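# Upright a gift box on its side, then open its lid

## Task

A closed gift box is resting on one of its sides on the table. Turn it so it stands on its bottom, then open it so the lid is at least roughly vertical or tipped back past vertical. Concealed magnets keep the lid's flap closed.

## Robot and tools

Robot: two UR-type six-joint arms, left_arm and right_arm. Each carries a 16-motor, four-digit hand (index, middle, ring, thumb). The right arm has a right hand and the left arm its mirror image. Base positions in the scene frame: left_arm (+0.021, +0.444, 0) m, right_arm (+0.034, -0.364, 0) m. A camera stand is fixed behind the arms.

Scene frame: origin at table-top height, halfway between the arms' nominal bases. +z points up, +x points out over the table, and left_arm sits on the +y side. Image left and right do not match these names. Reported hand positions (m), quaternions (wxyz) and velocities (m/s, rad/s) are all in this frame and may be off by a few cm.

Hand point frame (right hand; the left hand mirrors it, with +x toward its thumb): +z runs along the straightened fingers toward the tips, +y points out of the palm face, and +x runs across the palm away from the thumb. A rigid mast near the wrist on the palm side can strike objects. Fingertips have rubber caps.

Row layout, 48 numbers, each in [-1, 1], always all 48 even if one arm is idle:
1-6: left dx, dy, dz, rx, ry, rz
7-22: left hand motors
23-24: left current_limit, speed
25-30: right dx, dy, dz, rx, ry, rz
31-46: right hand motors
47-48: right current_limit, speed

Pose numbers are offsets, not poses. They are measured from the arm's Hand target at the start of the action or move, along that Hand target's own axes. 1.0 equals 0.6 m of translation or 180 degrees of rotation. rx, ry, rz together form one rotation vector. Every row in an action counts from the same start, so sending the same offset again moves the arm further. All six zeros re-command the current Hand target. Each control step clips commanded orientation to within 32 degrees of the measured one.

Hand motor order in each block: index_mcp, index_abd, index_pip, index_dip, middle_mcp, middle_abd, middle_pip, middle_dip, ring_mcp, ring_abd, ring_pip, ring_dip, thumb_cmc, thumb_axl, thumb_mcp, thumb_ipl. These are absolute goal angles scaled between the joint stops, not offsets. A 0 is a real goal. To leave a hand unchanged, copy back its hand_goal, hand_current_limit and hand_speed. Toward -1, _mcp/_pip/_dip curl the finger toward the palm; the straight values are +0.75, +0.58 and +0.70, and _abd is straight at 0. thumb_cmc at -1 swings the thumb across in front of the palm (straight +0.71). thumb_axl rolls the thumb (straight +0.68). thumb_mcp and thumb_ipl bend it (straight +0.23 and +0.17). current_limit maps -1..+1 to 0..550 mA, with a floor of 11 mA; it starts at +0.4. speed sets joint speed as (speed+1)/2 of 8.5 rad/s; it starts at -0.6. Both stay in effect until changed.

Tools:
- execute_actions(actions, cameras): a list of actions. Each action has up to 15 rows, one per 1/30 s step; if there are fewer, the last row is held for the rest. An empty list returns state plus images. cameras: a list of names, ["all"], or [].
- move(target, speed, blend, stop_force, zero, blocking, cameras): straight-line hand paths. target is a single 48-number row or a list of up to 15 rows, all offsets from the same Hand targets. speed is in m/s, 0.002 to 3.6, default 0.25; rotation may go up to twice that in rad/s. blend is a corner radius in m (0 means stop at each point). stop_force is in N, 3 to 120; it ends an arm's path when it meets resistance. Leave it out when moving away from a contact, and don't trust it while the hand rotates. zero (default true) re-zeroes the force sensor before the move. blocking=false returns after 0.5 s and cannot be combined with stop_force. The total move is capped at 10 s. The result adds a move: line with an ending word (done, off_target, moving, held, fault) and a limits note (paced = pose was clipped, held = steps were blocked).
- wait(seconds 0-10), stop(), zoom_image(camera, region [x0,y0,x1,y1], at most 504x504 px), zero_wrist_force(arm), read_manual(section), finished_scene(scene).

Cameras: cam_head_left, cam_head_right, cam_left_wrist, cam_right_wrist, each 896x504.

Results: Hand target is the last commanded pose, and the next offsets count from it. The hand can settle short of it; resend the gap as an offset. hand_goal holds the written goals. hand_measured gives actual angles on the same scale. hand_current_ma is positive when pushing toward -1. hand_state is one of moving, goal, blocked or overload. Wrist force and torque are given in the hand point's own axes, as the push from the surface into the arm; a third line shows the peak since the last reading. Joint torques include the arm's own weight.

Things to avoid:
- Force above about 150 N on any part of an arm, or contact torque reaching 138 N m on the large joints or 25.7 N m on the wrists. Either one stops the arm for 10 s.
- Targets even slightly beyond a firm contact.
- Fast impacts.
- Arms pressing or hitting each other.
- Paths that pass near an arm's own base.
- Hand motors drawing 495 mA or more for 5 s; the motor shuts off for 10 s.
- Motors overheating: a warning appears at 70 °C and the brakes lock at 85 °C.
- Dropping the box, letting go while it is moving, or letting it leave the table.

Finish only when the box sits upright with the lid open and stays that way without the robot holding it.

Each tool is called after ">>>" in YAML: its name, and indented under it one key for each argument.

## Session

>>> execute_actions:
  actions: []

Scene clock: 0.00 s.
left_arm: end_effector_position=(+0.4275, +0.5289, +0.2300) hand_goal=(+0.754, +0.000, +0.576, +0.696, +0.754, +0.000, +0.576, +0.696, +0.754, +0.000, +0.576, +0.696, +0.714, +0.678, +0.226, +0.168) hand_measured=(+0.754, +0.000, +0.576, +0.696, +0.754, +0.000, +0.576, +0.696, +0.754, +0.000, +0.576, +0.696, +0.714, +0.678, +0.226, +0.168) hand_current_ma=(+0, +0, +0, +0, +0, +0, +0, +0, +0, +0, +0, +0, +0, +0, +0, +0) hand_state=(goal, goal, goal, goal, goal, goal, goal, goal, goal, goal, goal, goal, goal, goal, goal, goal) hand_current_limit=0.40 hand_speed=-0.60 end_effector_quat_wxyz=(+0.000, +0.001, +1.000, +0.000) | right_arm: end_effector_position=(+0.4442, -0.4297, +0.2300) hand_goal=(+0.754, +0.000, +0.576, +0.696, +0.754, +0.000, +0.576, +0.696, +0.754, +0.000, +0.576, +0.696, +0.714, +0.678, +0.226, +0.168) hand_measured=(+0.754, +0.000, +0.576, +0.696, +0.754, +0.000, +0.576, +0.696, +0.754, +0.000, +0.576, +0.696, +0.714, +0.678, +0.226, +0.168) hand_current_ma=(+0, +0, +0, +0, +0, +0, +0, +0, +0, +0, +0, +0, +0, +0, +0, +0) hand_state=(goal, goal, goal, goal, goal, goal, goal, goal, goal, goal, goal, goal, goal, goal, goal, goal) hand_current_limit=0.40 hand_speed=-0.60 end_effector_quat_wxyz=(+0.000, +1.000, +0.023, +0.000)
Joint positions: left_arm=[3.458 -1.419 -2.042 -1.252 1.571 -1.255] | right_arm=[-0.316 -1.723 2.042 -1.89 -1.571 1.255]
Joint velocities: within noise
Joint torques (N m): no reading
Motor temperatures (°C): left_arm=[24 32 25 30 34 28] | right_arm=[25 28 24 27 30 30]
Wrist force (N): no reading
Wrist torque (N m): no reading
Wrist force, peak (N): no reading
Hand target: left_arm +0.4275, +0.5289, +0.2300; +0.000, +0.001, +1.000, +0.000 | right_arm +0.4442, -0.4297, +0.2300; +0.000, +1.000, +0.023, +0.000

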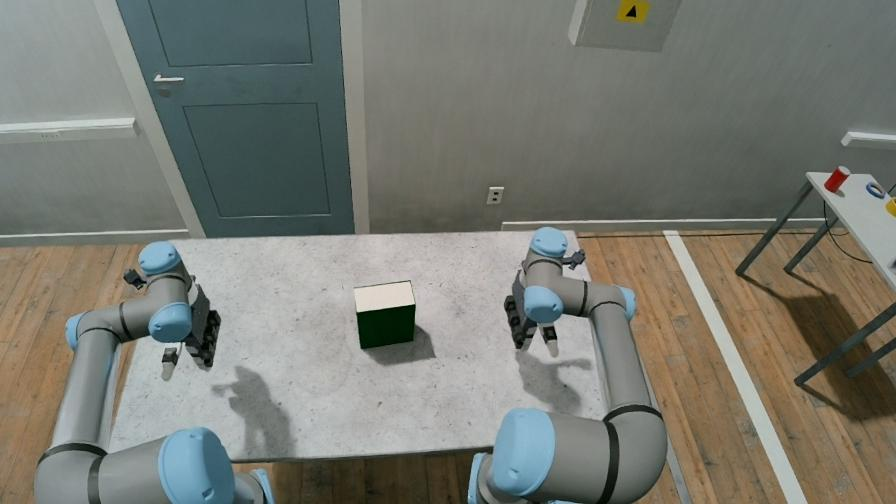

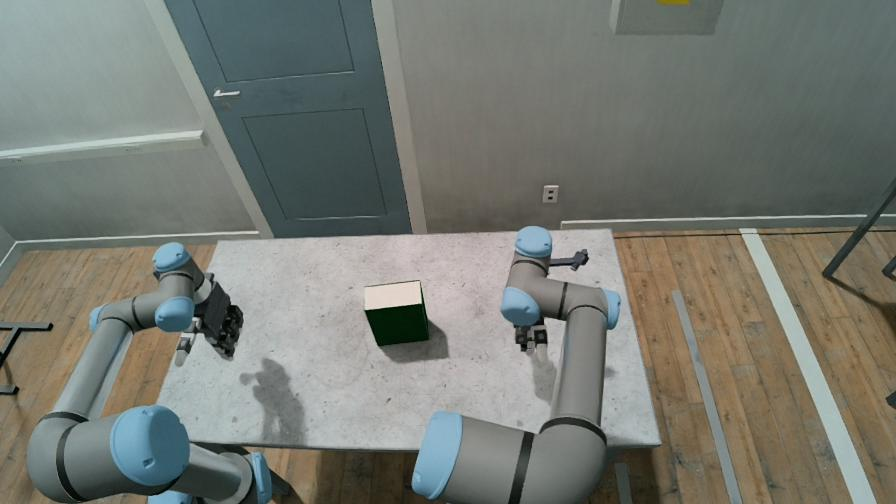

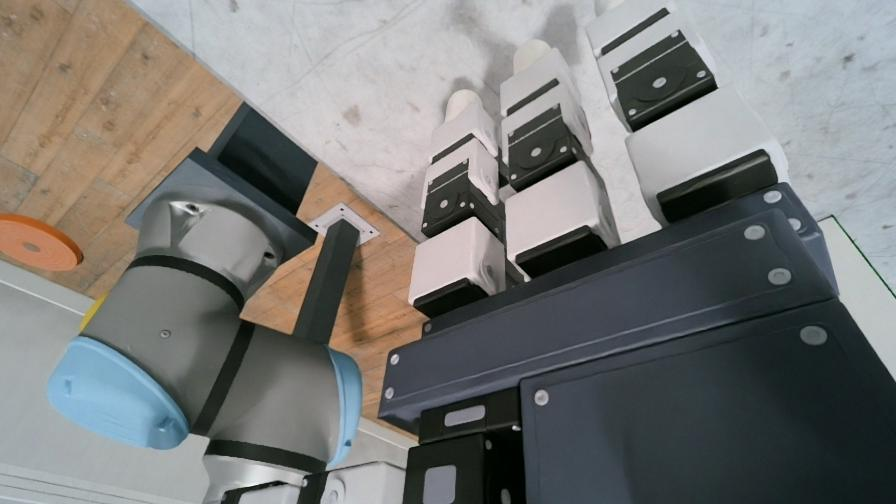

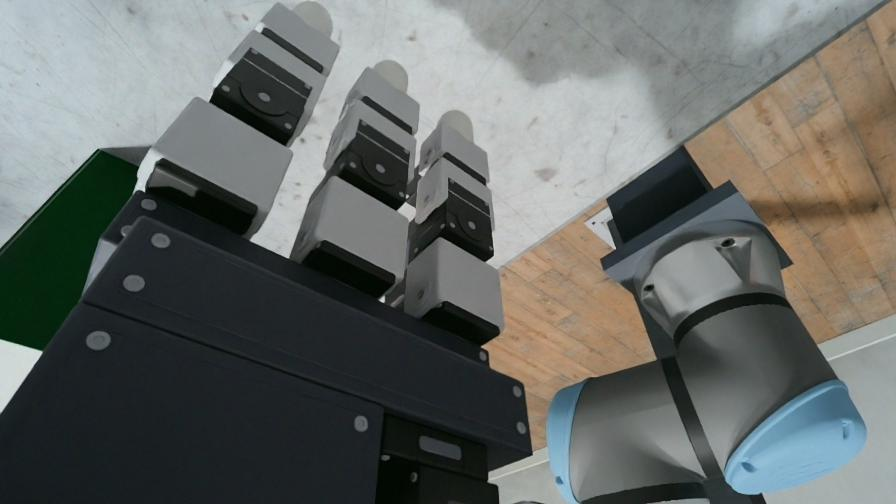

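>>> zoom_image:
  camera: "cam_head_left"
  region: [320, 260, 460, 370]

>>> zoom_image:
  camera: "cam_head_right"
  region: [330, 260, 470, 370]

>>> zoom_image:
  camera: "cam_right_wrist"
  region: [0, 100, 200, 450]

>>> zoom_image:
  camera: "cam_left_wrist"
  region: [750, 180, 896, 400]

Scaled by 3.600 from the camera's 896x504 image, which has a finer 1280x720 frame.

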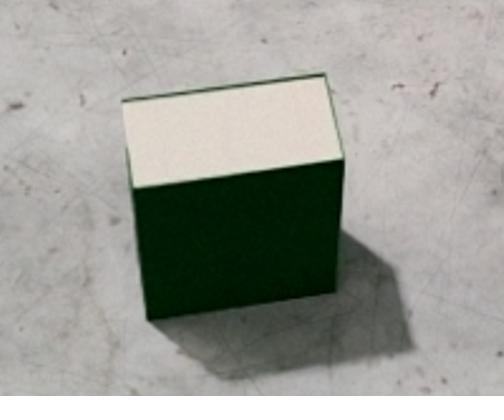

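Scaled by 3.600 from the camera's 896x504 image, which has a finer 1280x720 frame.

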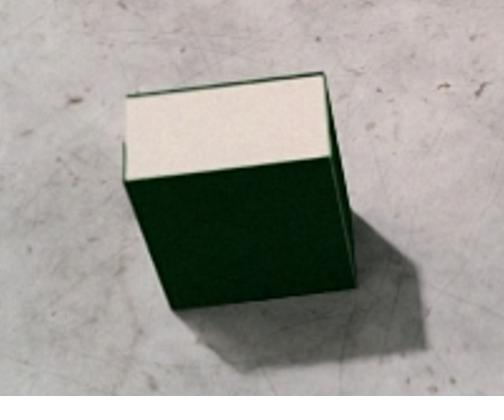

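Scaled by 1.440 from the camera's 896x504 image, which has a finer 1280x720 frame.

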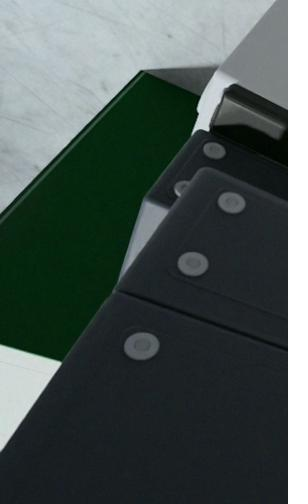

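Scaled by 2.291 from the camera's 896x504 image, which has a finer 1280x720 frame.

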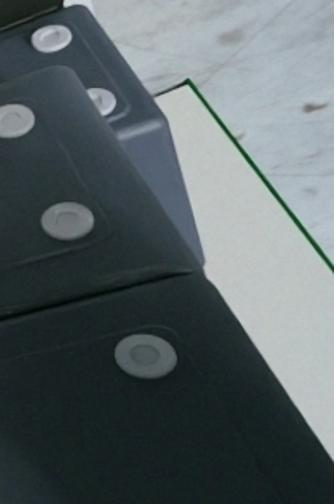

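>>> move:
  target:
    - [-0.171,-0.48,0,0,0,-0.433,0.754,0,0.576,0.696,0.754,0,0.576,0.696,0.754,0,0.576,0.696,0.714,0.678,0.226,0.168,0.75,-0.6,0.16,-0.308,0,0,0,0.48,0.754,0,0.576,0.696,0.754,0,0.576,0.696,0.754,0,0.576,0.696,0.714,0.678,0.226,0.168,0.75,-0.6]
  speed: 0.3
  cameras: ["all"]

Scene clock: 72.53 s.
left_arm: end_effector_position=(+0.5298, +0.2409, +0.2300) hand_goal=(+0.754, +0.000, +0.576, +0.696, +0.754, +0.000, +0.576, +0.696, +0.754, +0.000, +0.576, +0.696, +0.714, +0.678, +0.226, +0.168) hand_measured=(+0.754, +0.000, +0.576, +0.696, +0.754, +0.000, +0.576, +0.696, +0.754, +0.000, +0.576, +0.696, +0.714, +0.678, +0.224, +0.168) hand_current_ma=(-1, +0, +1, +0, -1, +0, +1, +0, -1, +0, +1, +0, +0, -1, -4, +0) hand_state=(goal, goal, goal, goal, goal, goal, goal, goal, goal, goal, goal, goal, goal, goal, goal, goal) hand_current_limit=0.75 hand_speed=-0.60 end_effector_quat_wxyz=(+0.000, -0.628, +0.778, +0.000) | right_arm: end_effector_position=(+0.5314, -0.2406, +0.2300) hand_goal=(+0.754, +0.000, +0.576, +0.696, +0.754, +0.000, +0.576, +0.696, +0.754, +0.000, +0.576, +0.696, +0.714, +0.678, +0.226, +0.168) hand_measured=(+0.754, +0.000, +0.576, +0.696, +0.754, +0.000, +0.576, +0.696, +0.754, +0.000, +0.576, +0.696, +0.714, +0.678, +0.224, +0.168) hand_current_ma=(-1, +0, +1, +0, -1, +0, +1, +0, -1, +0, +1, +0, +0, -1, -4, +0) hand_state=(goal, goal, goal, goal, goal, goal, goal, goal, goal, goal, goal, goal, goal, goal, goal, goal) hand_current_limit=0.75 hand_speed=-0.60 end_effector_quat_wxyz=(+0.000, +0.745, -0.667, +0.000)
Joint positions: left_arm=[3.034 -1.899 -1.514 -1.299 1.571 -3.038] | right_arm=[-0.087 -1.323 1.62 -1.868 -1.571 2.991]
Joint torques (N m): left_arm=[-7.02 25.88 30.64 0.7 1.67 -1.07] | right_arm=[7.13 -20.35 -35.77 -0.66 -2.75 2.11]
Wrist force (N): left_arm=[-0.4 0.2 0.3] | right_arm=[-0.3 0.1 -0.3]
Wrist torque (N m): left_arm=[-0.02 0.03 -0.05] | right_arm=[0.06 0.07 -0.05]
Wrist force, peak (N): left_arm=[0.1 0.8 0.3] | right_arm=[-0.2 -0.7 -0.7]
Hand target: left_arm +0.5298, +0.2408, +0.2300; +0.000, -0.628, +0.778, +0.000 | right_arm +0.5314, -0.2406, +0.2300; +0.000, +0.745, -0.667, +0.000
Off the commanded pose: left_arm 0.000 m, 0 deg | right_arm 0.000 m, 0 deg.
move: done

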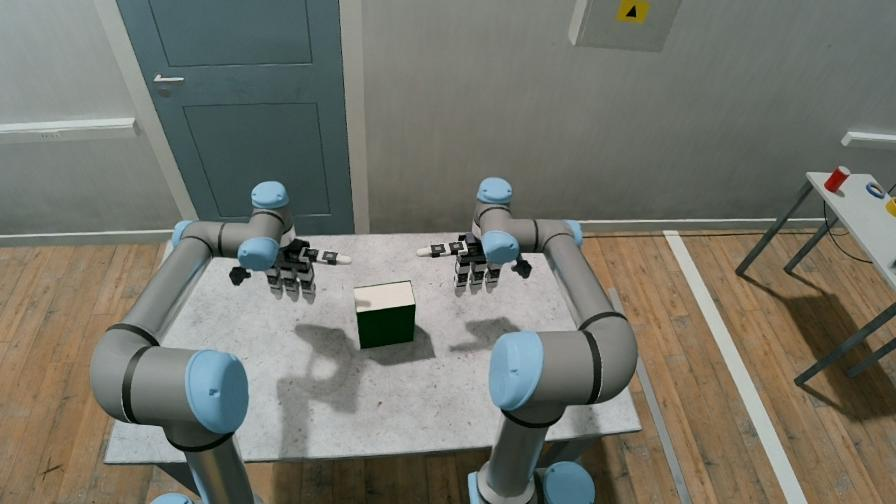

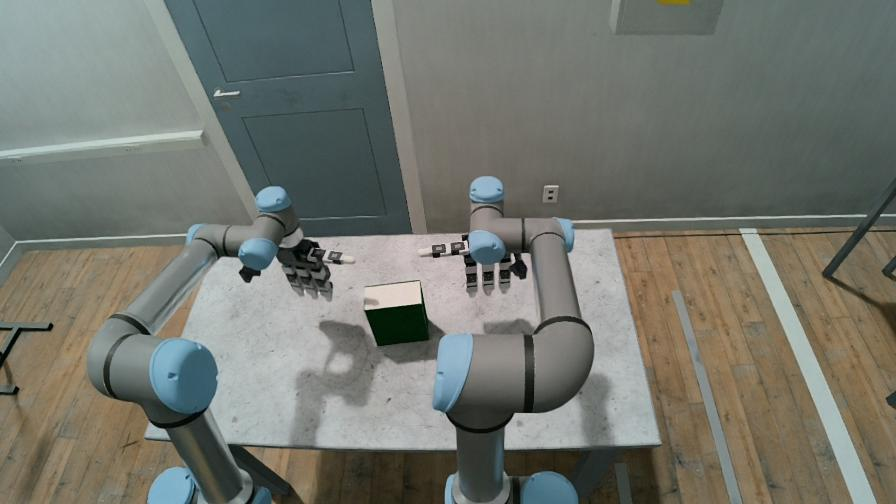

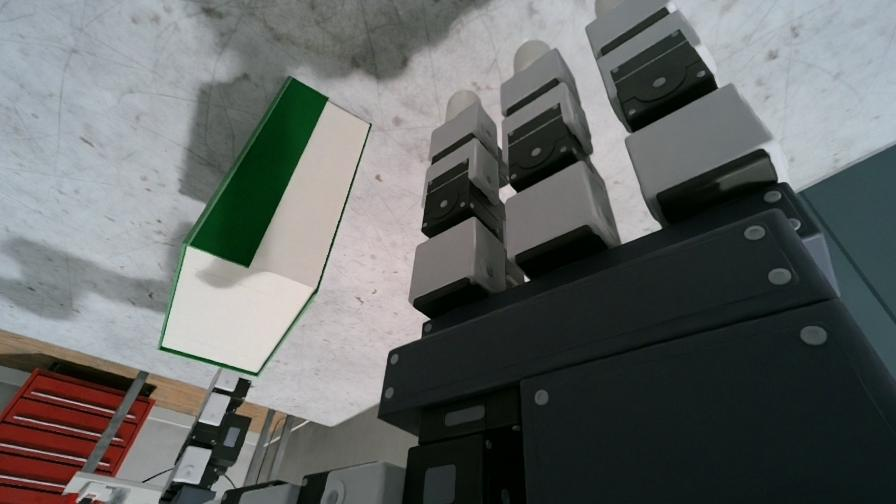

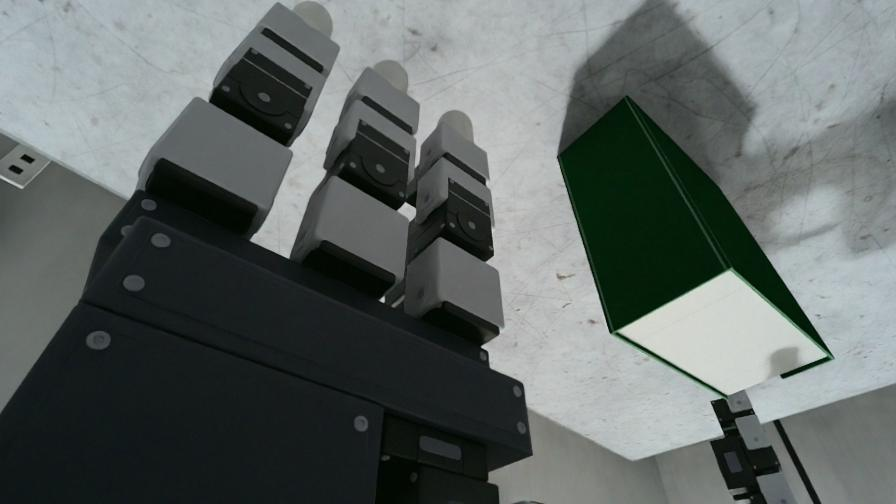

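>>> move:
  target:
    - [-0.01,0.101,-0.033,0.0836,0.4949,-0.0836,0.754,0,0.576,0.696,0.754,0,0.576,0.696,0.754,0,0.576,0.696,0.714,0.678,0.226,0.168,0.75,-0.6,0,0,-0.283,0,0,0,0.754,0,0.576,0.696,0.754,0,0.576,0.696,0.754,0,0.576,0.696,-0.571,0.678,0.226,0.168,0.75,-0.6]
    - [-0.01,0.101,0.167,0.0836,0.4949,-0.0836,0.754,0,0.576,0.696,0.754,0,0.576,0.696,0.754,0,0.576,0.696,0.714,0.678,0.226,0.168,0.75,-0.6,-0.414,0.035,-0.283,0,0,0,0.754,0,0.576,0.696,0.754,0,0.576,0.696,0.754,0,0.576,0.696,-0.571,0.678,0.226,0.168,0.75,-0.6]
  speed: 0.3
  cameras: ["all"]

Scene clock: 206.33 s.
left_arm: end_effector_position=(+0.4718, +0.2594, +0.1299) hand_goal=(+0.754, +0.000, +0.576, +0.696, +0.754, +0.000, +0.576, +0.696, +0.754, +0.000, +0.576, +0.696, +0.714, +0.678, +0.226, +0.168) hand_measured=(+0.754, -0.002, +0.576, +0.696, +0.754, -0.002, +0.576, +0.696, +0.754, -0.002, +0.576, +0.696, +0.714, +0.678, +0.224, +0.168) hand_current_ma=(-1, -2, +1, +0, -1, -2, +1, +0, -1, -2, +1, +0, +0, -1, -4, +0) hand_state=(goal, goal, goal, goal, goal, goal, goal, goal, goal, goal, goal, goal, goal, goal, goal, goal) hand_current_limit=0.75 hand_speed=-0.60 end_effector_quat_wxyz=(+0.468, +0.530, -0.468, +0.530) | right_arm: end_effector_position=(+0.4834, +0.0039, +0.3998) hand_goal=(+0.754, +0.000, +0.576, +0.696, +0.754, +0.000, +0.576, +0.696, +0.754, +0.000, +0.576, +0.696, -0.570, +0.678, +0.226, +0.168) hand_measured=(+0.754, +0.000, +0.576, +0.696, +0.754, +0.000, +0.576, +0.696, +0.754, +0.000, +0.576, +0.696, -0.568, +0.678, +0.224, +0.168) hand_current_ma=(-1, +0, +1, +0, -1, +0, +1, +0, -1, +0, +1, +0, +3, -1, -4, +0) hand_state=(goal, goal, goal, goal, goal, goal, goal, goal, goal, goal, goal, goal, goal, goal, goal, goal) hand_current_limit=0.75 hand_speed=-0.60 end_effector_quat_wxyz=(+0.000, +0.745, -0.667, +0.000)
Joint positions: left_arm=[3.512 -2.182 -1.846 -2.256 0.246 -1.571] | right_arm=[0.328 -1.229 1.059 -1.401 -1.571 3.407]
Joint torques (N m): left_arm=[1.63 28.49 -1.61 1.4 -1.6 -1.29] | right_arm=[7.56 -25.05 -36.28 -0.44 -2.71 2.23]
Wrist force (N): left_arm=[-0.1 1.7 1.6] | right_arm=[0.3 -0.1 0.0]
Wrist torque (N m): left_arm=[0.15 0.06 -0.25] | right_arm=[0.00 -0.04 0.00]
Wrist force, peak (N): left_arm=[0.5 2.1 1.7] | right_arm=[1.5 -0.4 -0.5]
Hand target: left_arm +0.4718, +0.2594, +0.1298; +0.468, +0.530, -0.468, +0.530 | right_arm +0.4835, +0.0040, +0.3998; +0.000, +0.745, -0.667, +0.000
Off the commanded pose: left_arm 0.000 m, 0 deg | right_arm 0.000 m, 0 deg.
move: done

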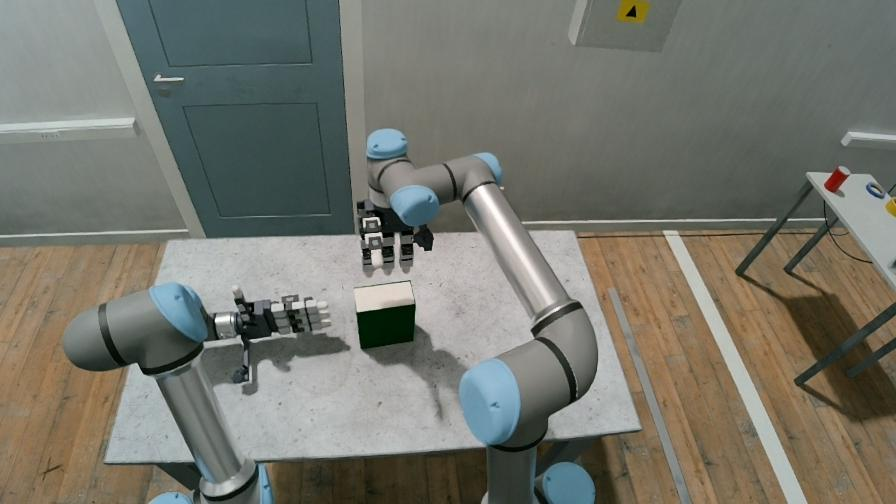

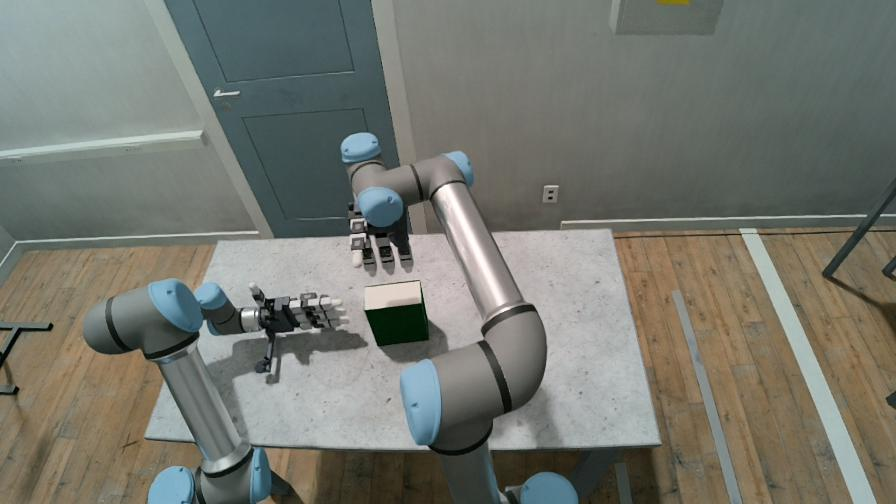

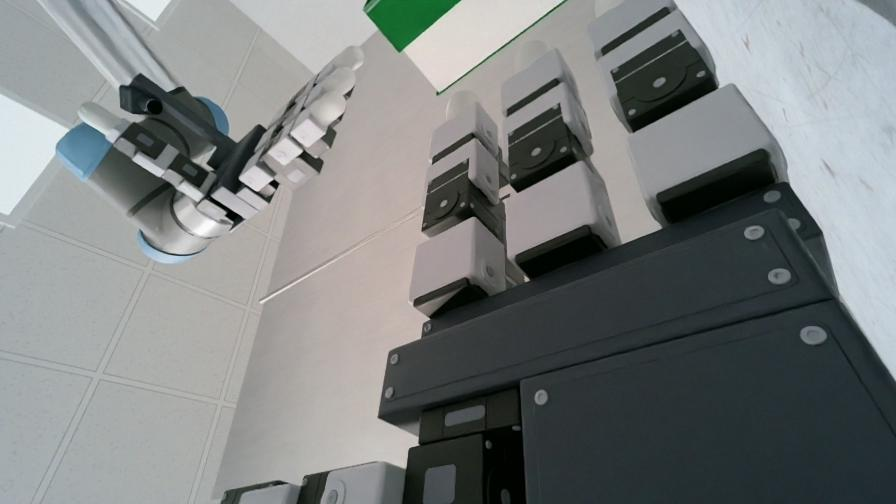

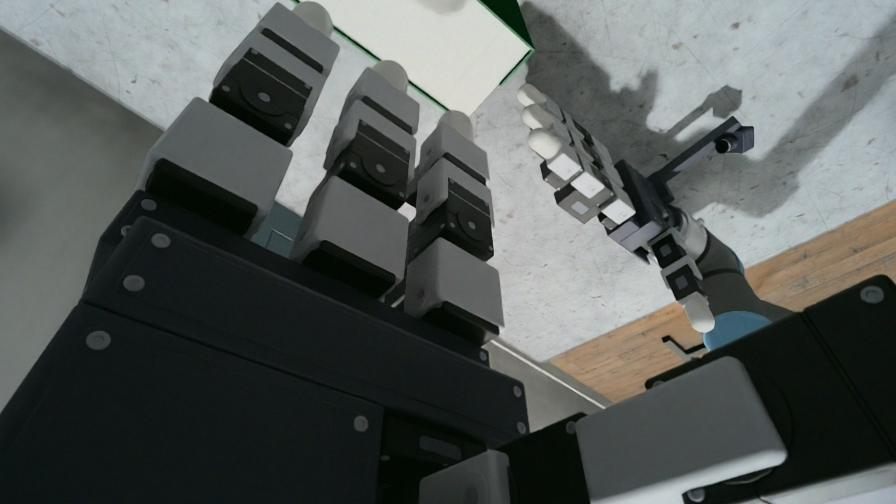

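>>> move:
  target:
    - [0,0,0,0,0,0,0.754,0,0.576,0.696,0.754,0,0.576,0.696,0.754,0,0.576,0.696,0.714,0.678,0.226,0.168,0.75,-0.6,0,0,0.1,0,0,0,0.754,0,0.576,0.696,0.754,0,0.576,0.696,0.754,0,0.576,0.696,-0.571,0.678,0.226,0.168,0.75,-0.6]
  speed: 0.15

>>> move:
  target:
    - [0,0,0,0,0,0,0.754,0,0.576,0.696,0.754,0,0.576,0.696,0.754,0,0.576,0.696,0.714,0.678,0.226,0.168,0.75,-0.6,0,0,0.09,0,0,0,0.754,0,0.576,0.696,0.754,0,0.576,0.696,0.754,0,0.576,0.696,-0.571,0.678,0.226,0.168,0.75,-0.6]
  speed: 0.012
  stop_force: 8
  cameras: ["all"]

>>> move:
  target:
    - [0,0,0.2,0,0,0,0.754,0,0.576,0.696,0.754,0,0.576,0.696,0.754,0,0.576,0.696,0.714,0.678,0.226,0.168,0.75,-0.6,0,0,0,0,0,0,0.754,0,0.576,0.696,0.754,0,0.576,0.696,0.754,0,0.576,0.696,-0.571,0.678,0.226,0.168,0.75,-0.6]
  speed: 0.012
  stop_force: 3
  cameras: ["all"]

Scene clock: 229.77 s.
left_arm: end_effector_position=(+0.4718, +0.2594, +0.1298) hand_goal=(+0.754, +0.000, +0.576, +0.696, +0.754, +0.000, +0.576, +0.696, +0.754, +0.000, +0.576, +0.696, +0.714, +0.678, +0.226, +0.168) hand_measured=(+0.754, -0.002, +0.576, +0.696, +0.754, -0.002, +0.576, +0.696, +0.754, -0.002, +0.576, +0.696, +0.714, +0.678, +0.224, +0.168) hand_current_ma=(-1, -2, +1, +0, -1, -2, +1, +0, -1, -2, +1, +0, +0, -1, -4, +0) hand_state=(goal, goal, goal, goal, goal, goal, goal, goal, goal, goal, goal, goal, goal, goal, goal, goal) hand_current_limit=0.75 hand_speed=-0.60 end_effector_quat_wxyz=(+0.468, +0.530, -0.468, +0.530) | right_arm: end_effector_position=(+0.4834, +0.0040, +0.3399) hand_goal=(+0.754, +0.000, +0.576, +0.696, +0.754, +0.000, +0.576, +0.696, +0.754, +0.000, +0.576, +0.696, -0.570, +0.678, +0.226, +0.168) hand_measured=(+0.754, +0.000, +0.576, +0.696, +0.754, +0.000, +0.576, +0.696, +0.754, +0.000, +0.576, +0.696, -0.568, +0.678, +0.224, +0.168) hand_current_ma=(-1, +0, +1, +0, -1, +0, +1, +0, -1, +0, +1, +0, +3, -1, -4, +0) hand_state=(goal, goal, goal, goal, goal, goal, goal, goal, goal, goal, goal, goal, goal, goal, goal, goal) hand_current_limit=0.75 hand_speed=-0.60 end_effector_quat_wxyz=(+0.000, +0.745, -0.667, +0.000)
Joint positions: left_arm=[3.512 -2.182 -1.846 -2.255 0.246 -1.571] | right_arm=[0.329 -1.243 1.231 -1.559 -1.571 3.407]
Joint torques (N m): left_arm=[-5.34 32.65 0.39 1.79 -1.86 -1.41] | right_arm=[-7.47 -47.08 -14.61 -4.07 2.68 -0.4]
Wrist force (N): left_arm=[0.0 1.9 1.8] | right_arm=[0.4 0.1 -0.1]
Wrist torque (N m): left_arm=[0.16 0.05 -0.25] | right_arm=[0.06 -0.07 0.01]
Wrist force, peak (N): left_arm=[0.0 2.0 1.9] | right_arm=[0.3 0.2 -1.0]
Hand target: left_arm +0.4718, +0.2594, +0.1298; +0.468, +0.530, -0.468, +0.530 | right_arm +0.4835, +0.0040, +0.3398; +0.000, +0.745, -0.667, +0.000
Off the commanded pose: left_arm 0.000 m, 0 deg | right_arm 0.000 m, 0 deg.
move: done

Scene clock: 233.33 s.
left_arm: end_effector_position=(+0.4718, +0.2594, +0.1298) hand_goal=(+0.754, +0.000, +0.576, +0.696, +0.754, +0.000, +0.576, +0.696, +0.754, +0.000, +0.576, +0.696, +0.714, +0.678, +0.226, +0.168) hand_measured=(+0.754, -0.002, +0.576, +0.696, +0.754, -0.002, +0.576, +0.696, +0.754, -0.002, +0.576, +0.696, +0.714, +0.678, +0.224, +0.168) hand_current_ma=(-1, -2, +1, +0, -1, -2, +1, +0, -1, -2, +1, +0, +0, -1, -4, +0) hand_state=(goal, goal, goal, goal, goal, goal, goal, goal, goal, goal, goal, goal, goal, goal, goal, goal) hand_current_limit=0.75 hand_speed=-0.60 end_effector_quat_wxyz=(+0.468, +0.530, -0.468, +0.530) | right_arm: end_effector_position=(+0.4835, +0.0040, +0.3111) hand_goal=(+0.754, +0.000, +0.576, +0.696, +0.754, +0.000, +0.576, +0.696, +0.754, +0.000, +0.576, +0.696, -0.570, +0.678, +0.226, +0.168) hand_measured=(+0.752, +0.000, +0.576, +0.696, +0.752, +0.000, +0.576, +0.696, +0.752, +0.000, +0.576, +0.696, -0.568, +0.678, +0.224, +0.168) hand_current_ma=(-2, +0, +1, +0, -2, +0, +1, +0, -2, +0, +1, +0, +3, -1, -4, +0) hand_state=(goal, goal, goal, goal, goal, goal, goal, goal, goal, goal, goal, goal, goal, goal, goal, goal) hand_current_limit=0.75 hand_speed=-0.60 end_effector_quat_wxyz=(+0.000, +0.745, -0.667, +0.000)
Joint positions: left_arm=[3.512 -2.182 -1.846 -2.255 0.246 -1.571] | right_arm=[0.329 -1.241 1.302 -1.632 -1.571 3.407]
Joint torques (N m): left_arm=[-4.71 49.77 0.73 1.8 -1.75 -1.23] | right_arm=[-4.94 -24.8 -33.12 0.06 1.97 -0.12]
Wrist force (N): left_arm=[-0.2 1.5 1.8] | right_arm=[0.3 -0.3 -6.4]
Wrist torque (N m): left_arm=[0.11 0.07 -0.25] | right_arm=[0.53 0.23 -0.07]
Wrist force, peak (N): left_arm=[-0.1 1.7 2.1] | right_arm=[0.4 0.4 -15.7]
Hand target: left_arm +0.4718, +0.2594, +0.1298; +0.468, +0.530, -0.468, +0.530 | right_arm +0.4835, +0.0040, +0.3111; +0.000, +0.745, -0.667, +0.000 (not the last commanded pose)
Off the commanded pose: left_arm 0.000 m, 0 deg | right_arm 0.025 m, 0 deg.
move: contact (right_arm)

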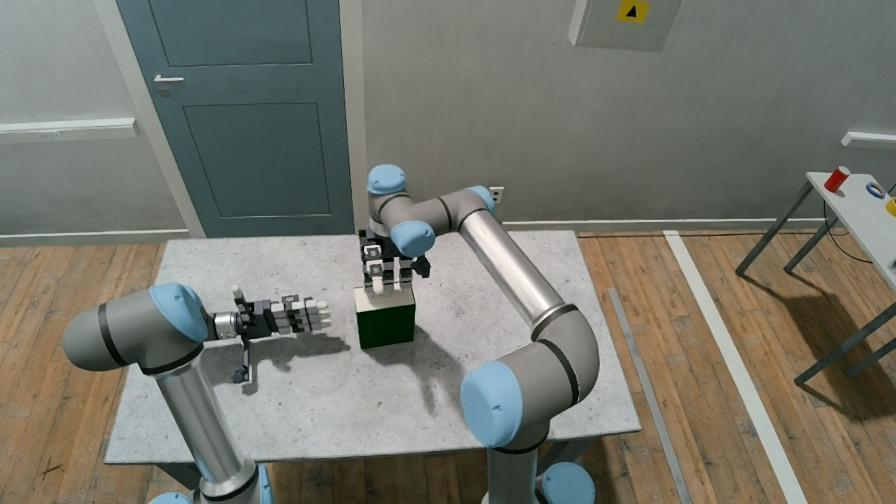

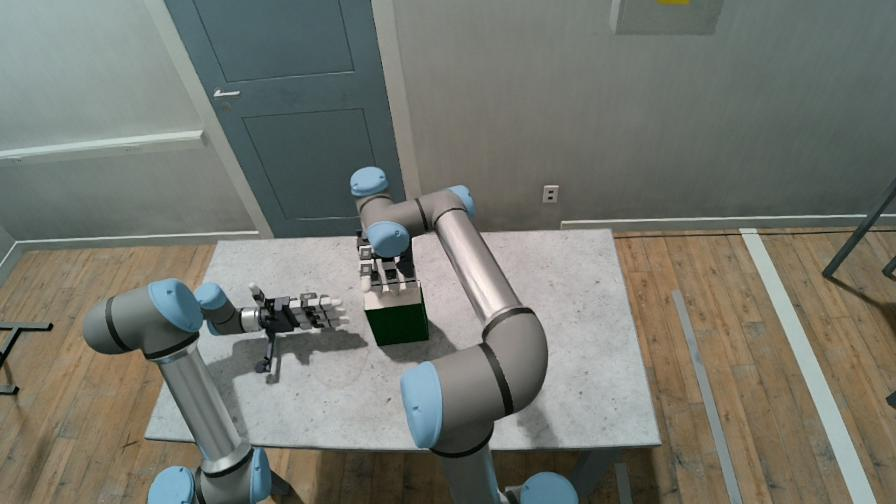

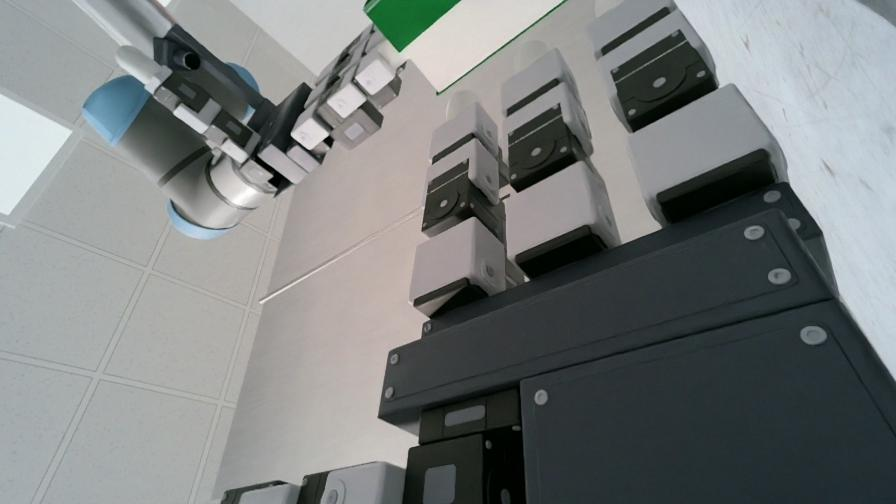

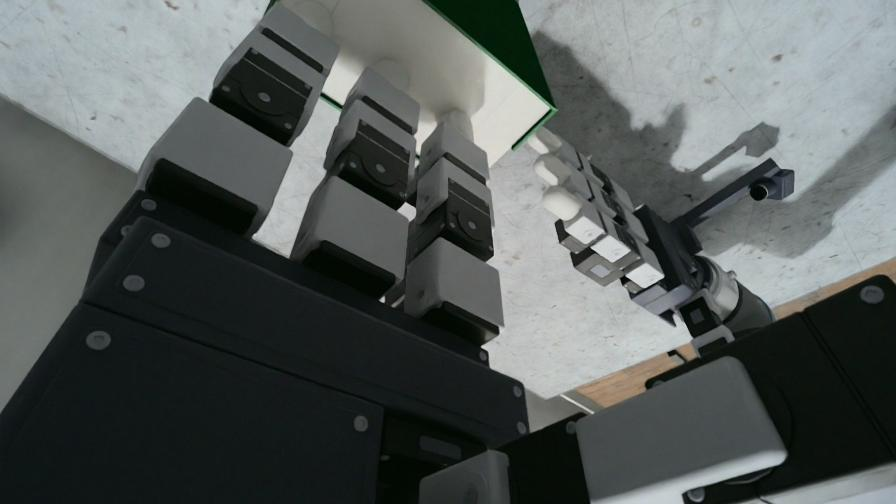

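Scene clock: 240.37 s.
left_arm: end_effector_position=(+0.4805, +0.1892, +0.1298) hand_goal=(+0.754, +0.000, +0.576, +0.696, +0.754, +0.000, +0.576, +0.696, +0.754, +0.000, +0.576, +0.696, +0.714, +0.678, +0.226, +0.168) hand_measured=(+0.754, -0.002, +0.576, +0.696, +0.754, -0.002, +0.576, +0.696, +0.754, -0.002, +0.576, +0.696, +0.714, +0.678, +0.224, +0.168) hand_current_ma=(-1, -2, +1, +0, -1, -2, +1, +0, -1, -2, +1, +0, +0, -1, -4, +0) hand_state=(goal, goal, goal, goal, goal, goal, goal, goal, goal, goal, goal, goal, goal, goal, goal, goal) hand_current_limit=0.75 hand_speed=-0.60 end_effector_quat_wxyz=(+0.468, +0.530, -0.468, +0.530) | right_arm: end_effector_position=(+0.4835, +0.0040, +0.3111) hand_goal=(+0.754, +0.000, +0.576, +0.696, +0.754, +0.000, +0.576, +0.696, +0.754, +0.000, +0.576, +0.696, -0.570, +0.678, +0.226, +0.168) hand_measured=(+0.752, -0.004, +0.576, +0.696, +0.752, -0.004, +0.576, +0.696, +0.752, -0.004, +0.576, +0.696, -0.568, +0.678, +0.224, +0.168) hand_current_ma=(-2, -5, +1, +0, -2, -5, +1, +0, -2, -5, +1, +0, +3, -1, -4, +0) hand_state=(goal, goal, goal, goal, goal, goal, goal, goal, goal, goal, goal, goal, goal, goal, goal, goal) hand_current_limit=0.75 hand_speed=-0.60 end_effector_quat_wxyz=(+0.000, +0.745, -0.667, +0.000)
Joint positions: left_arm=[3.371 -2.192 -1.826 -2.265 0.106 -1.571] | right_arm=[0.329 -1.241 1.302 -1.632 -1.571 3.407]
Joint torques (N m): left_arm=[7.21 52.16 1.55 2.09 1.62 1.09] | right_arm=[0.77 -42.09 -33.16 -0.64 2.15 0.1]
Wrist force (N): left_arm=[-0.1 1.8 1.7] | right_arm=[0.7 0.1 -6.6]
Wrist torque (N m): left_arm=[0.16 0.04 -0.24] | right_arm=[0.54 0.30 -0.01]
Wrist force, peak (N): left_arm=[-0.3 2.1 2.0] | right_arm=[0.9 0.1 -7.1]
Hand target: left_arm +0.4805, +0.1892, +0.1298; +0.468, +0.530, -0.468, +0.530 (not the last commanded pose) | right_arm +0.4835, +0.0040, +0.3111; +0.000, +0.745, -0.667, +0.000
Off the commanded pose: left_arm 0.049 m, 0 deg | right_arm 0.000 m, 0 deg.
move: contact (left_arm)

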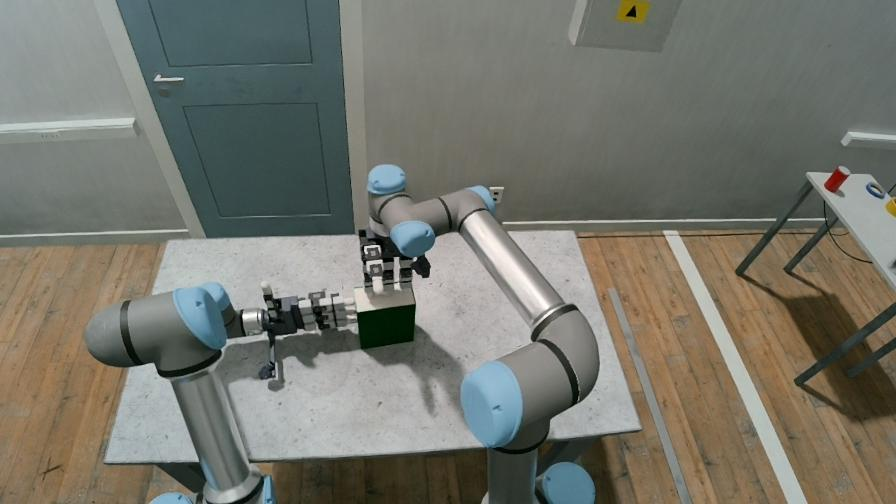

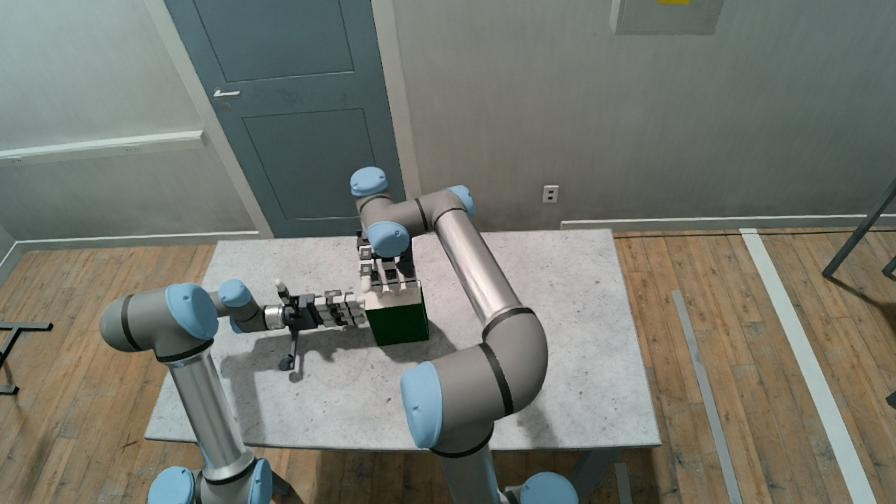

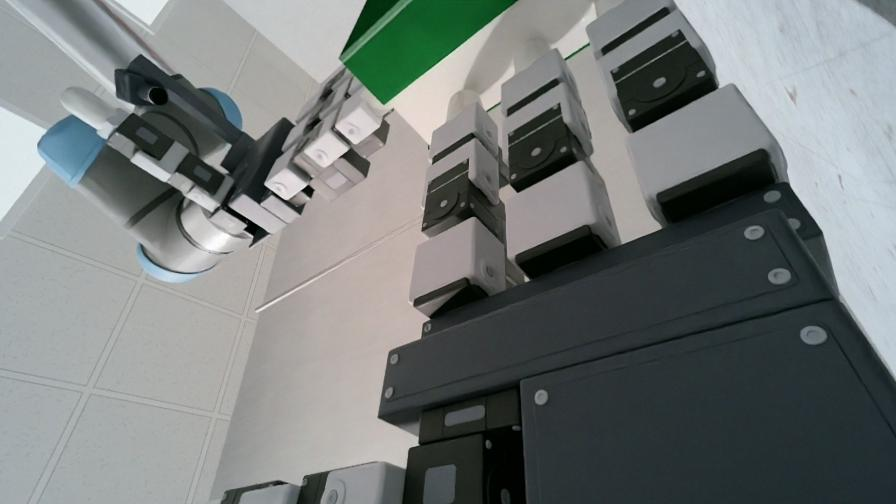

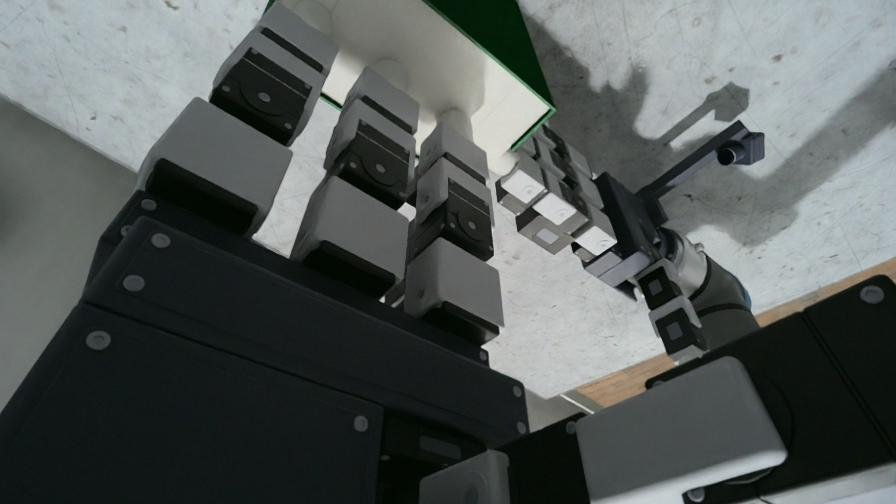

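>>> move:
  target:
    - [0,0,0,0,0,0,0.754,0,0.576,0.696,0.754,0,0.576,0.696,0.754,0,0.576,0.696,0.714,0.678,0.226,0.168,0.75,-0.6,0,0,0.05,0,0,0,0.754,0,0.576,0.696,0.754,0,0.576,0.696,0.754,0,0.576,0.696,-0.571,0.678,0.226,0.168,0.75,-0.6]
  speed: 0.012
  stop_force: 20

>>> move:
  target:
    - [0,0,0.006,0,0,0,0.754,0,0.576,0.696,0.754,0,0.576,0.696,0.754,0,0.576,0.696,0.714,0.678,0.226,0.168,0.75,-0.6,0,0,0,0,0,0,0.754,0,0.576,0.696,0.754,0,0.576,0.696,0.754,0,0.576,0.696,-0.571,0.678,0.226,0.168,0.75,-0.6]
  speed: 0.008

>>> move:
  target:
    - [0,0.06,0,0,0,0,0.754,0,0.576,0.696,0.754,0,0.576,0.696,0.754,0,0.576,0.696,0.714,0.678,0.226,0.168,0.75,-0.6,0,0,0,0,0,0,0.754,0,0.576,0.696,0.754,0,0.576,0.696,0.754,0,0.576,0.696,-0.571,0.678,0.226,0.168,0.75,-0.6]
  speed: 0.008
  stop_force: 12
  cameras: ["all"]

Scene clock: 255.40 s.
left_arm: end_effector_position=(+0.4805, +0.1892, +0.1298) hand_goal=(+0.754, +0.000, +0.576, +0.696, +0.754, +0.000, +0.576, +0.696, +0.754, +0.000, +0.576, +0.696, +0.714, +0.678, +0.226, +0.168) hand_measured=(+0.754, -0.002, +0.576, +0.696, +0.754, -0.002, +0.576, +0.696, +0.754, -0.002, +0.576, +0.696, +0.714, +0.678, +0.224, +0.168) hand_current_ma=(-1, -2, +1, +0, -1, -2, +1, +0, -1, -2, +1, +0, +0, -1, -4, +0) hand_state=(goal, goal, goal, goal, goal, goal, goal, goal, goal, goal, goal, goal, goal, goal, goal, goal) hand_current_limit=0.75 hand_speed=-0.60 end_effector_quat_wxyz=(+0.468, +0.530, -0.468, +0.530) | right_arm: end_effector_position=(+0.4836, +0.0041, +0.3103) hand_goal=(+0.754, +0.000, +0.576, +0.696, +0.754, +0.000, +0.576, +0.696, +0.754, +0.000, +0.576, +0.696, -0.570, +0.678, +0.226, +0.168) hand_measured=(+0.750, -0.004, +0.576, +0.696, +0.750, -0.004, +0.576, +0.696, +0.750, -0.004, +0.576, +0.696, -0.568, +0.678, +0.224, +0.168) hand_current_ma=(-6, -7, +0, +0, -6, -7, +0, +0, -7, -7, -1, +0, +3, -1, -4, +0) hand_state=(goal, goal, goal, goal, goal, goal, goal, goal, goal, goal, goal, goal, goal, goal, goal, goal) hand_current_limit=0.75 hand_speed=-0.60 end_effector_quat_wxyz=(+0.000, +0.745, -0.667, +0.000)
Joint positions: left_arm=[3.371 -2.192 -1.826 -2.265 0.106 -1.571] | right_arm=[0.329 -1.241 1.305 -1.635 -1.571 3.407]
Joint torques (N m): left_arm=[8.38 55.66 0.89 1.81 1.57 0.89] | right_arm=[0.95 -28.08 -22.77 1.66 2.11 0.1]
Wrist force (N): left_arm=[0.0 1.8 1.9] | right_arm=[0.9 -0.4 -26.2]
Wrist torque (N m): left_arm=[0.14 0.04 -0.23] | right_arm=[2.02 0.85 -0.01]
Wrist force, peak (N): left_arm=[-0.3 2.1 1.9] | right_arm=[1.0 -0.1 -35.5]
Hand target: left_arm +0.4805, +0.1892, +0.1298; +0.468, +0.530, -0.468, +0.530 | right_arm +0.4836, +0.0041, +0.3103; +0.000, +0.745, -0.667, +0.000 (not the last commanded pose)
Off the commanded pose: left_arm 0.000 m, 0 deg | right_arm 0.029 m, 0 deg.
move: contact (right_arm)

Scene clock: 256.17 s.
left_arm: end_effector_position=(+0.4809, +0.1857, +0.1298) hand_goal=(+0.754, +0.000, +0.576, +0.696, +0.754, +0.000, +0.576, +0.696, +0.754, +0.000, +0.576, +0.696, +0.714, +0.678, +0.226, +0.168) hand_measured=(+0.756, -0.002, +0.576, +0.696, +0.756, -0.002, +0.576, +0.696, +0.756, -0.002, +0.576, +0.696, +0.714, +0.678, +0.224, +0.168) hand_current_ma=(+2, -3, +1, +0, +2, -3, +1, +0, +2, -3, +1, +0, +0, -1, -4, +0) hand_state=(goal, goal, goal, goal, goal, goal, goal, goal, goal, goal, goal, goal, goal, goal, goal, goal) hand_current_limit=0.75 hand_speed=-0.60 end_effector_quat_wxyz=(+0.468, +0.530, -0.468, +0.530) | right_arm: end_effector_position=(+0.4836, +0.0041, +0.3103) hand_goal=(+0.754, +0.000, +0.576, +0.696, +0.754, +0.000, +0.576, +0.696, +0.754, +0.000, +0.576, +0.696, -0.570, +0.678, +0.226, +0.168) hand_measured=(+0.752, -0.024, +0.576, +0.696, +0.750, -0.024, +0.576, +0.696, +0.750, -0.024, +0.574, +0.696, -0.568, +0.678, +0.224, +0.168) hand_current_ma=(-2, -58, +0, +0, -6, -58, +0, +0, -9, -58, -2, +0, +3, -1, -4, +0) hand_state=(goal, blocked, goal, goal, goal, blocked, goal, goal, goal, blocked, goal, goal, goal, goal, goal, goal) hand_current_limit=0.75 hand_speed=-0.60 end_effector_quat_wxyz=(+0.000, +0.745, -0.667, +0.000)
Joint positions: left_arm=[3.364 -2.193 -1.825 -2.265 0.099 -1.572] | right_arm=[0.329 -1.241 1.305 -1.635 -1.571 3.407]
Joint torques (N m): left_arm=[-11.76 27.98 20.86 -2.47 -1.61 -0.6] | right_arm=[0.85 -30.15 -22.69 1.42 2.12 0.14]
Wrist force (N): left_arm=[0.6 1.3 -9.3] | right_arm=[3.8 -0.1 -25.2]
Wrist torque (N m): left_arm=[1.10 -0.13 -0.17] | right_arm=[1.97 1.20 0.23]
Wrist force, peak (N): left_arm=[0.2 1.1 -9.5] | right_arm=[1.9 -0.3 -26.4]
Hand target: left_arm +0.4809, +0.1856, +0.1298; +0.468, +0.530, -0.468, +0.530 | right_arm +0.4836, +0.0041, +0.3103; +0.000, +0.745, -0.667, +0.000
Off the commanded pose: left_arm 0.000 m, 0 deg | right_arm 0.000 m, 0 deg.
move: done

Scene clock: 261.60 s.
left_arm: end_effector_position=(+0.4452, +0.1812, +0.1298) hand_goal=(+0.754, +0.000, +0.576, +0.696, +0.754, +0.000, +0.576, +0.696, +0.754, +0.000, +0.576, +0.696, +0.714, +0.678, +0.226, +0.168) hand_measured=(+0.800, -0.002, +0.604, +0.712, +0.798, -0.002, +0.608, +0.712, +0.802, -0.002, +0.600, +0.710, +0.714, +0.678, +0.224, +0.168) hand_current_ma=(+147, -3, +70, +36, +137, -2, +83, +38, +157, -3, +60, +33, +0, -1, -4, +0) hand_state=(blocked, goal, blocked, goal, blocked, goal, blocked, goal, blocked, goal, blocked, goal, goal, goal, goal, goal) hand_current_limit=0.75 hand_speed=-0.60 end_effector_quat_wxyz=(+0.468, +0.530, -0.468, +0.530) | right_arm: end_effector_position=(+0.4836, +0.0041, +0.3103) hand_goal=(+0.754, +0.000, +0.576, +0.696, +0.754, +0.000, +0.576, +0.696, +0.754, +0.000, +0.576, +0.696, -0.570, +0.678, +0.226, +0.168) hand_measured=(+0.744, -0.026, +0.572, +0.694, +0.746, -0.026, +0.572, +0.694, +0.748, -0.026, +0.574, +0.696, -0.568, +0.678, +0.224, +0.168) hand_current_ma=(-24, -61, -7, -3, -16, -60, -6, -2, -11, -61, -3, +0, +3, -1, -4, +0) hand_state=(goal, blocked, goal, goal, goal, blocked, goal, goal, goal, blocked, goal, goal, goal, goal, goal, goal) hand_current_limit=0.75 hand_speed=-0.60 end_effector_quat_wxyz=(+0.000, +0.745, -0.667, +0.000)
Joint positions: left_arm=[3.372 -2.136 -1.936 -2.211 0.106 -1.571] | right_arm=[0.329 -1.241 1.305 -1.635 -1.571 3.407]
Joint torques (N m): left_arm=[3.18 52.54 -2 1.35 3.39 -1.16] | right_arm=[1.01 -31.44 -20.34 -1.75 2.11 0.22]
Wrist force (N): left_arm=[-0.4 -4.4 -2.1] | right_arm=[3.7 0.7 -23.9]
Wrist torque (N m): left_arm=[1.05 0.00 -0.15] | right_arm=[1.77 1.21 0.20]
Wrist force, peak (N): left_arm=[0.2 0.4 -11.9] | right_arm=[3.8 -0.3 -25.5]
Hand target: left_arm +0.4452, +0.1812, +0.1298; +0.468, +0.530, -0.468, +0.530 | right_arm +0.4836, +0.0041, +0.3103; +0.000, +0.745, -0.667, +0.000
Off the commanded pose: left_arm 0.000 m, 0 deg | right_arm 0.000 m, 0 deg.
move: done

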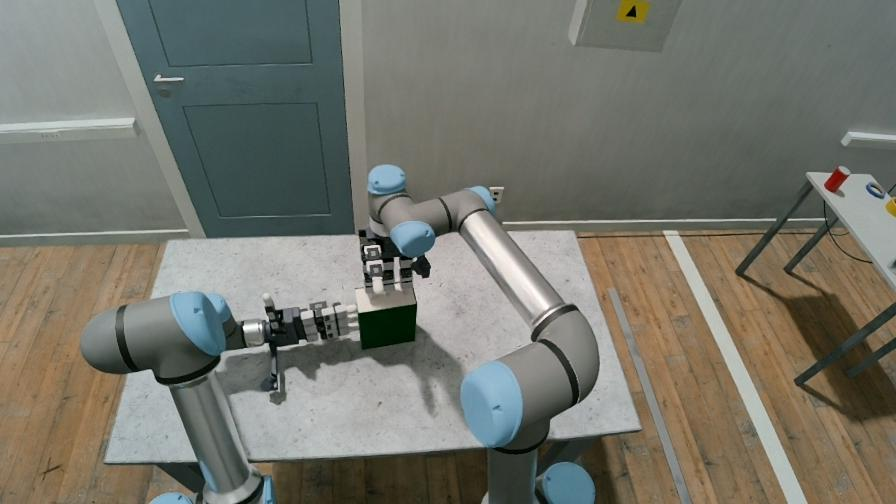

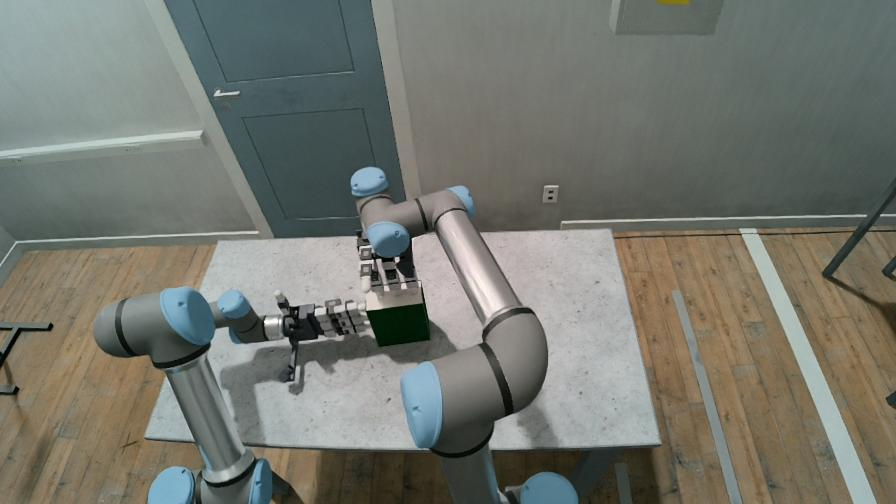

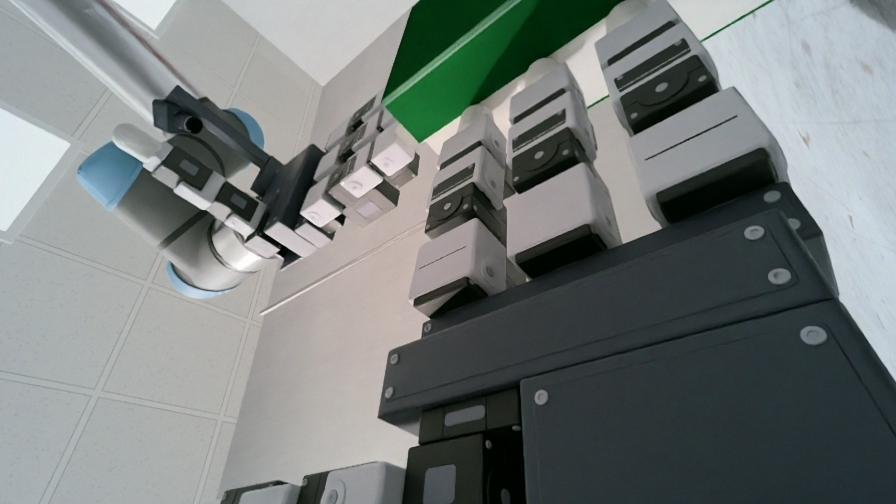

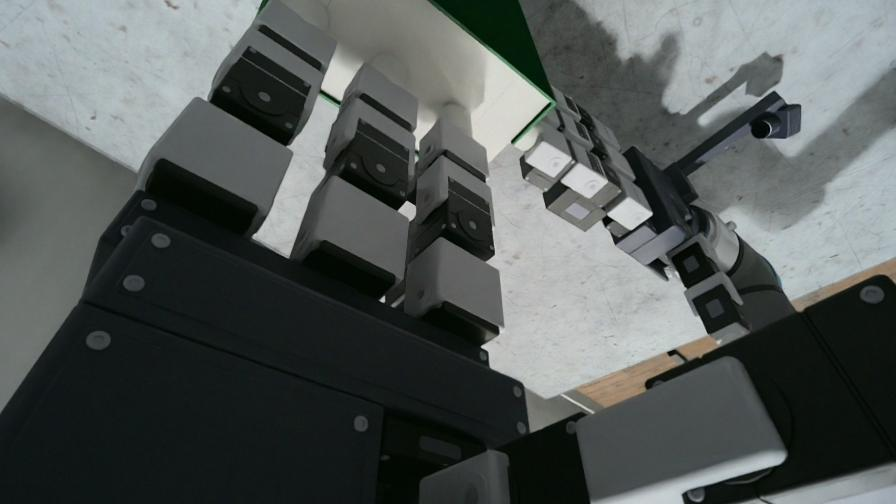

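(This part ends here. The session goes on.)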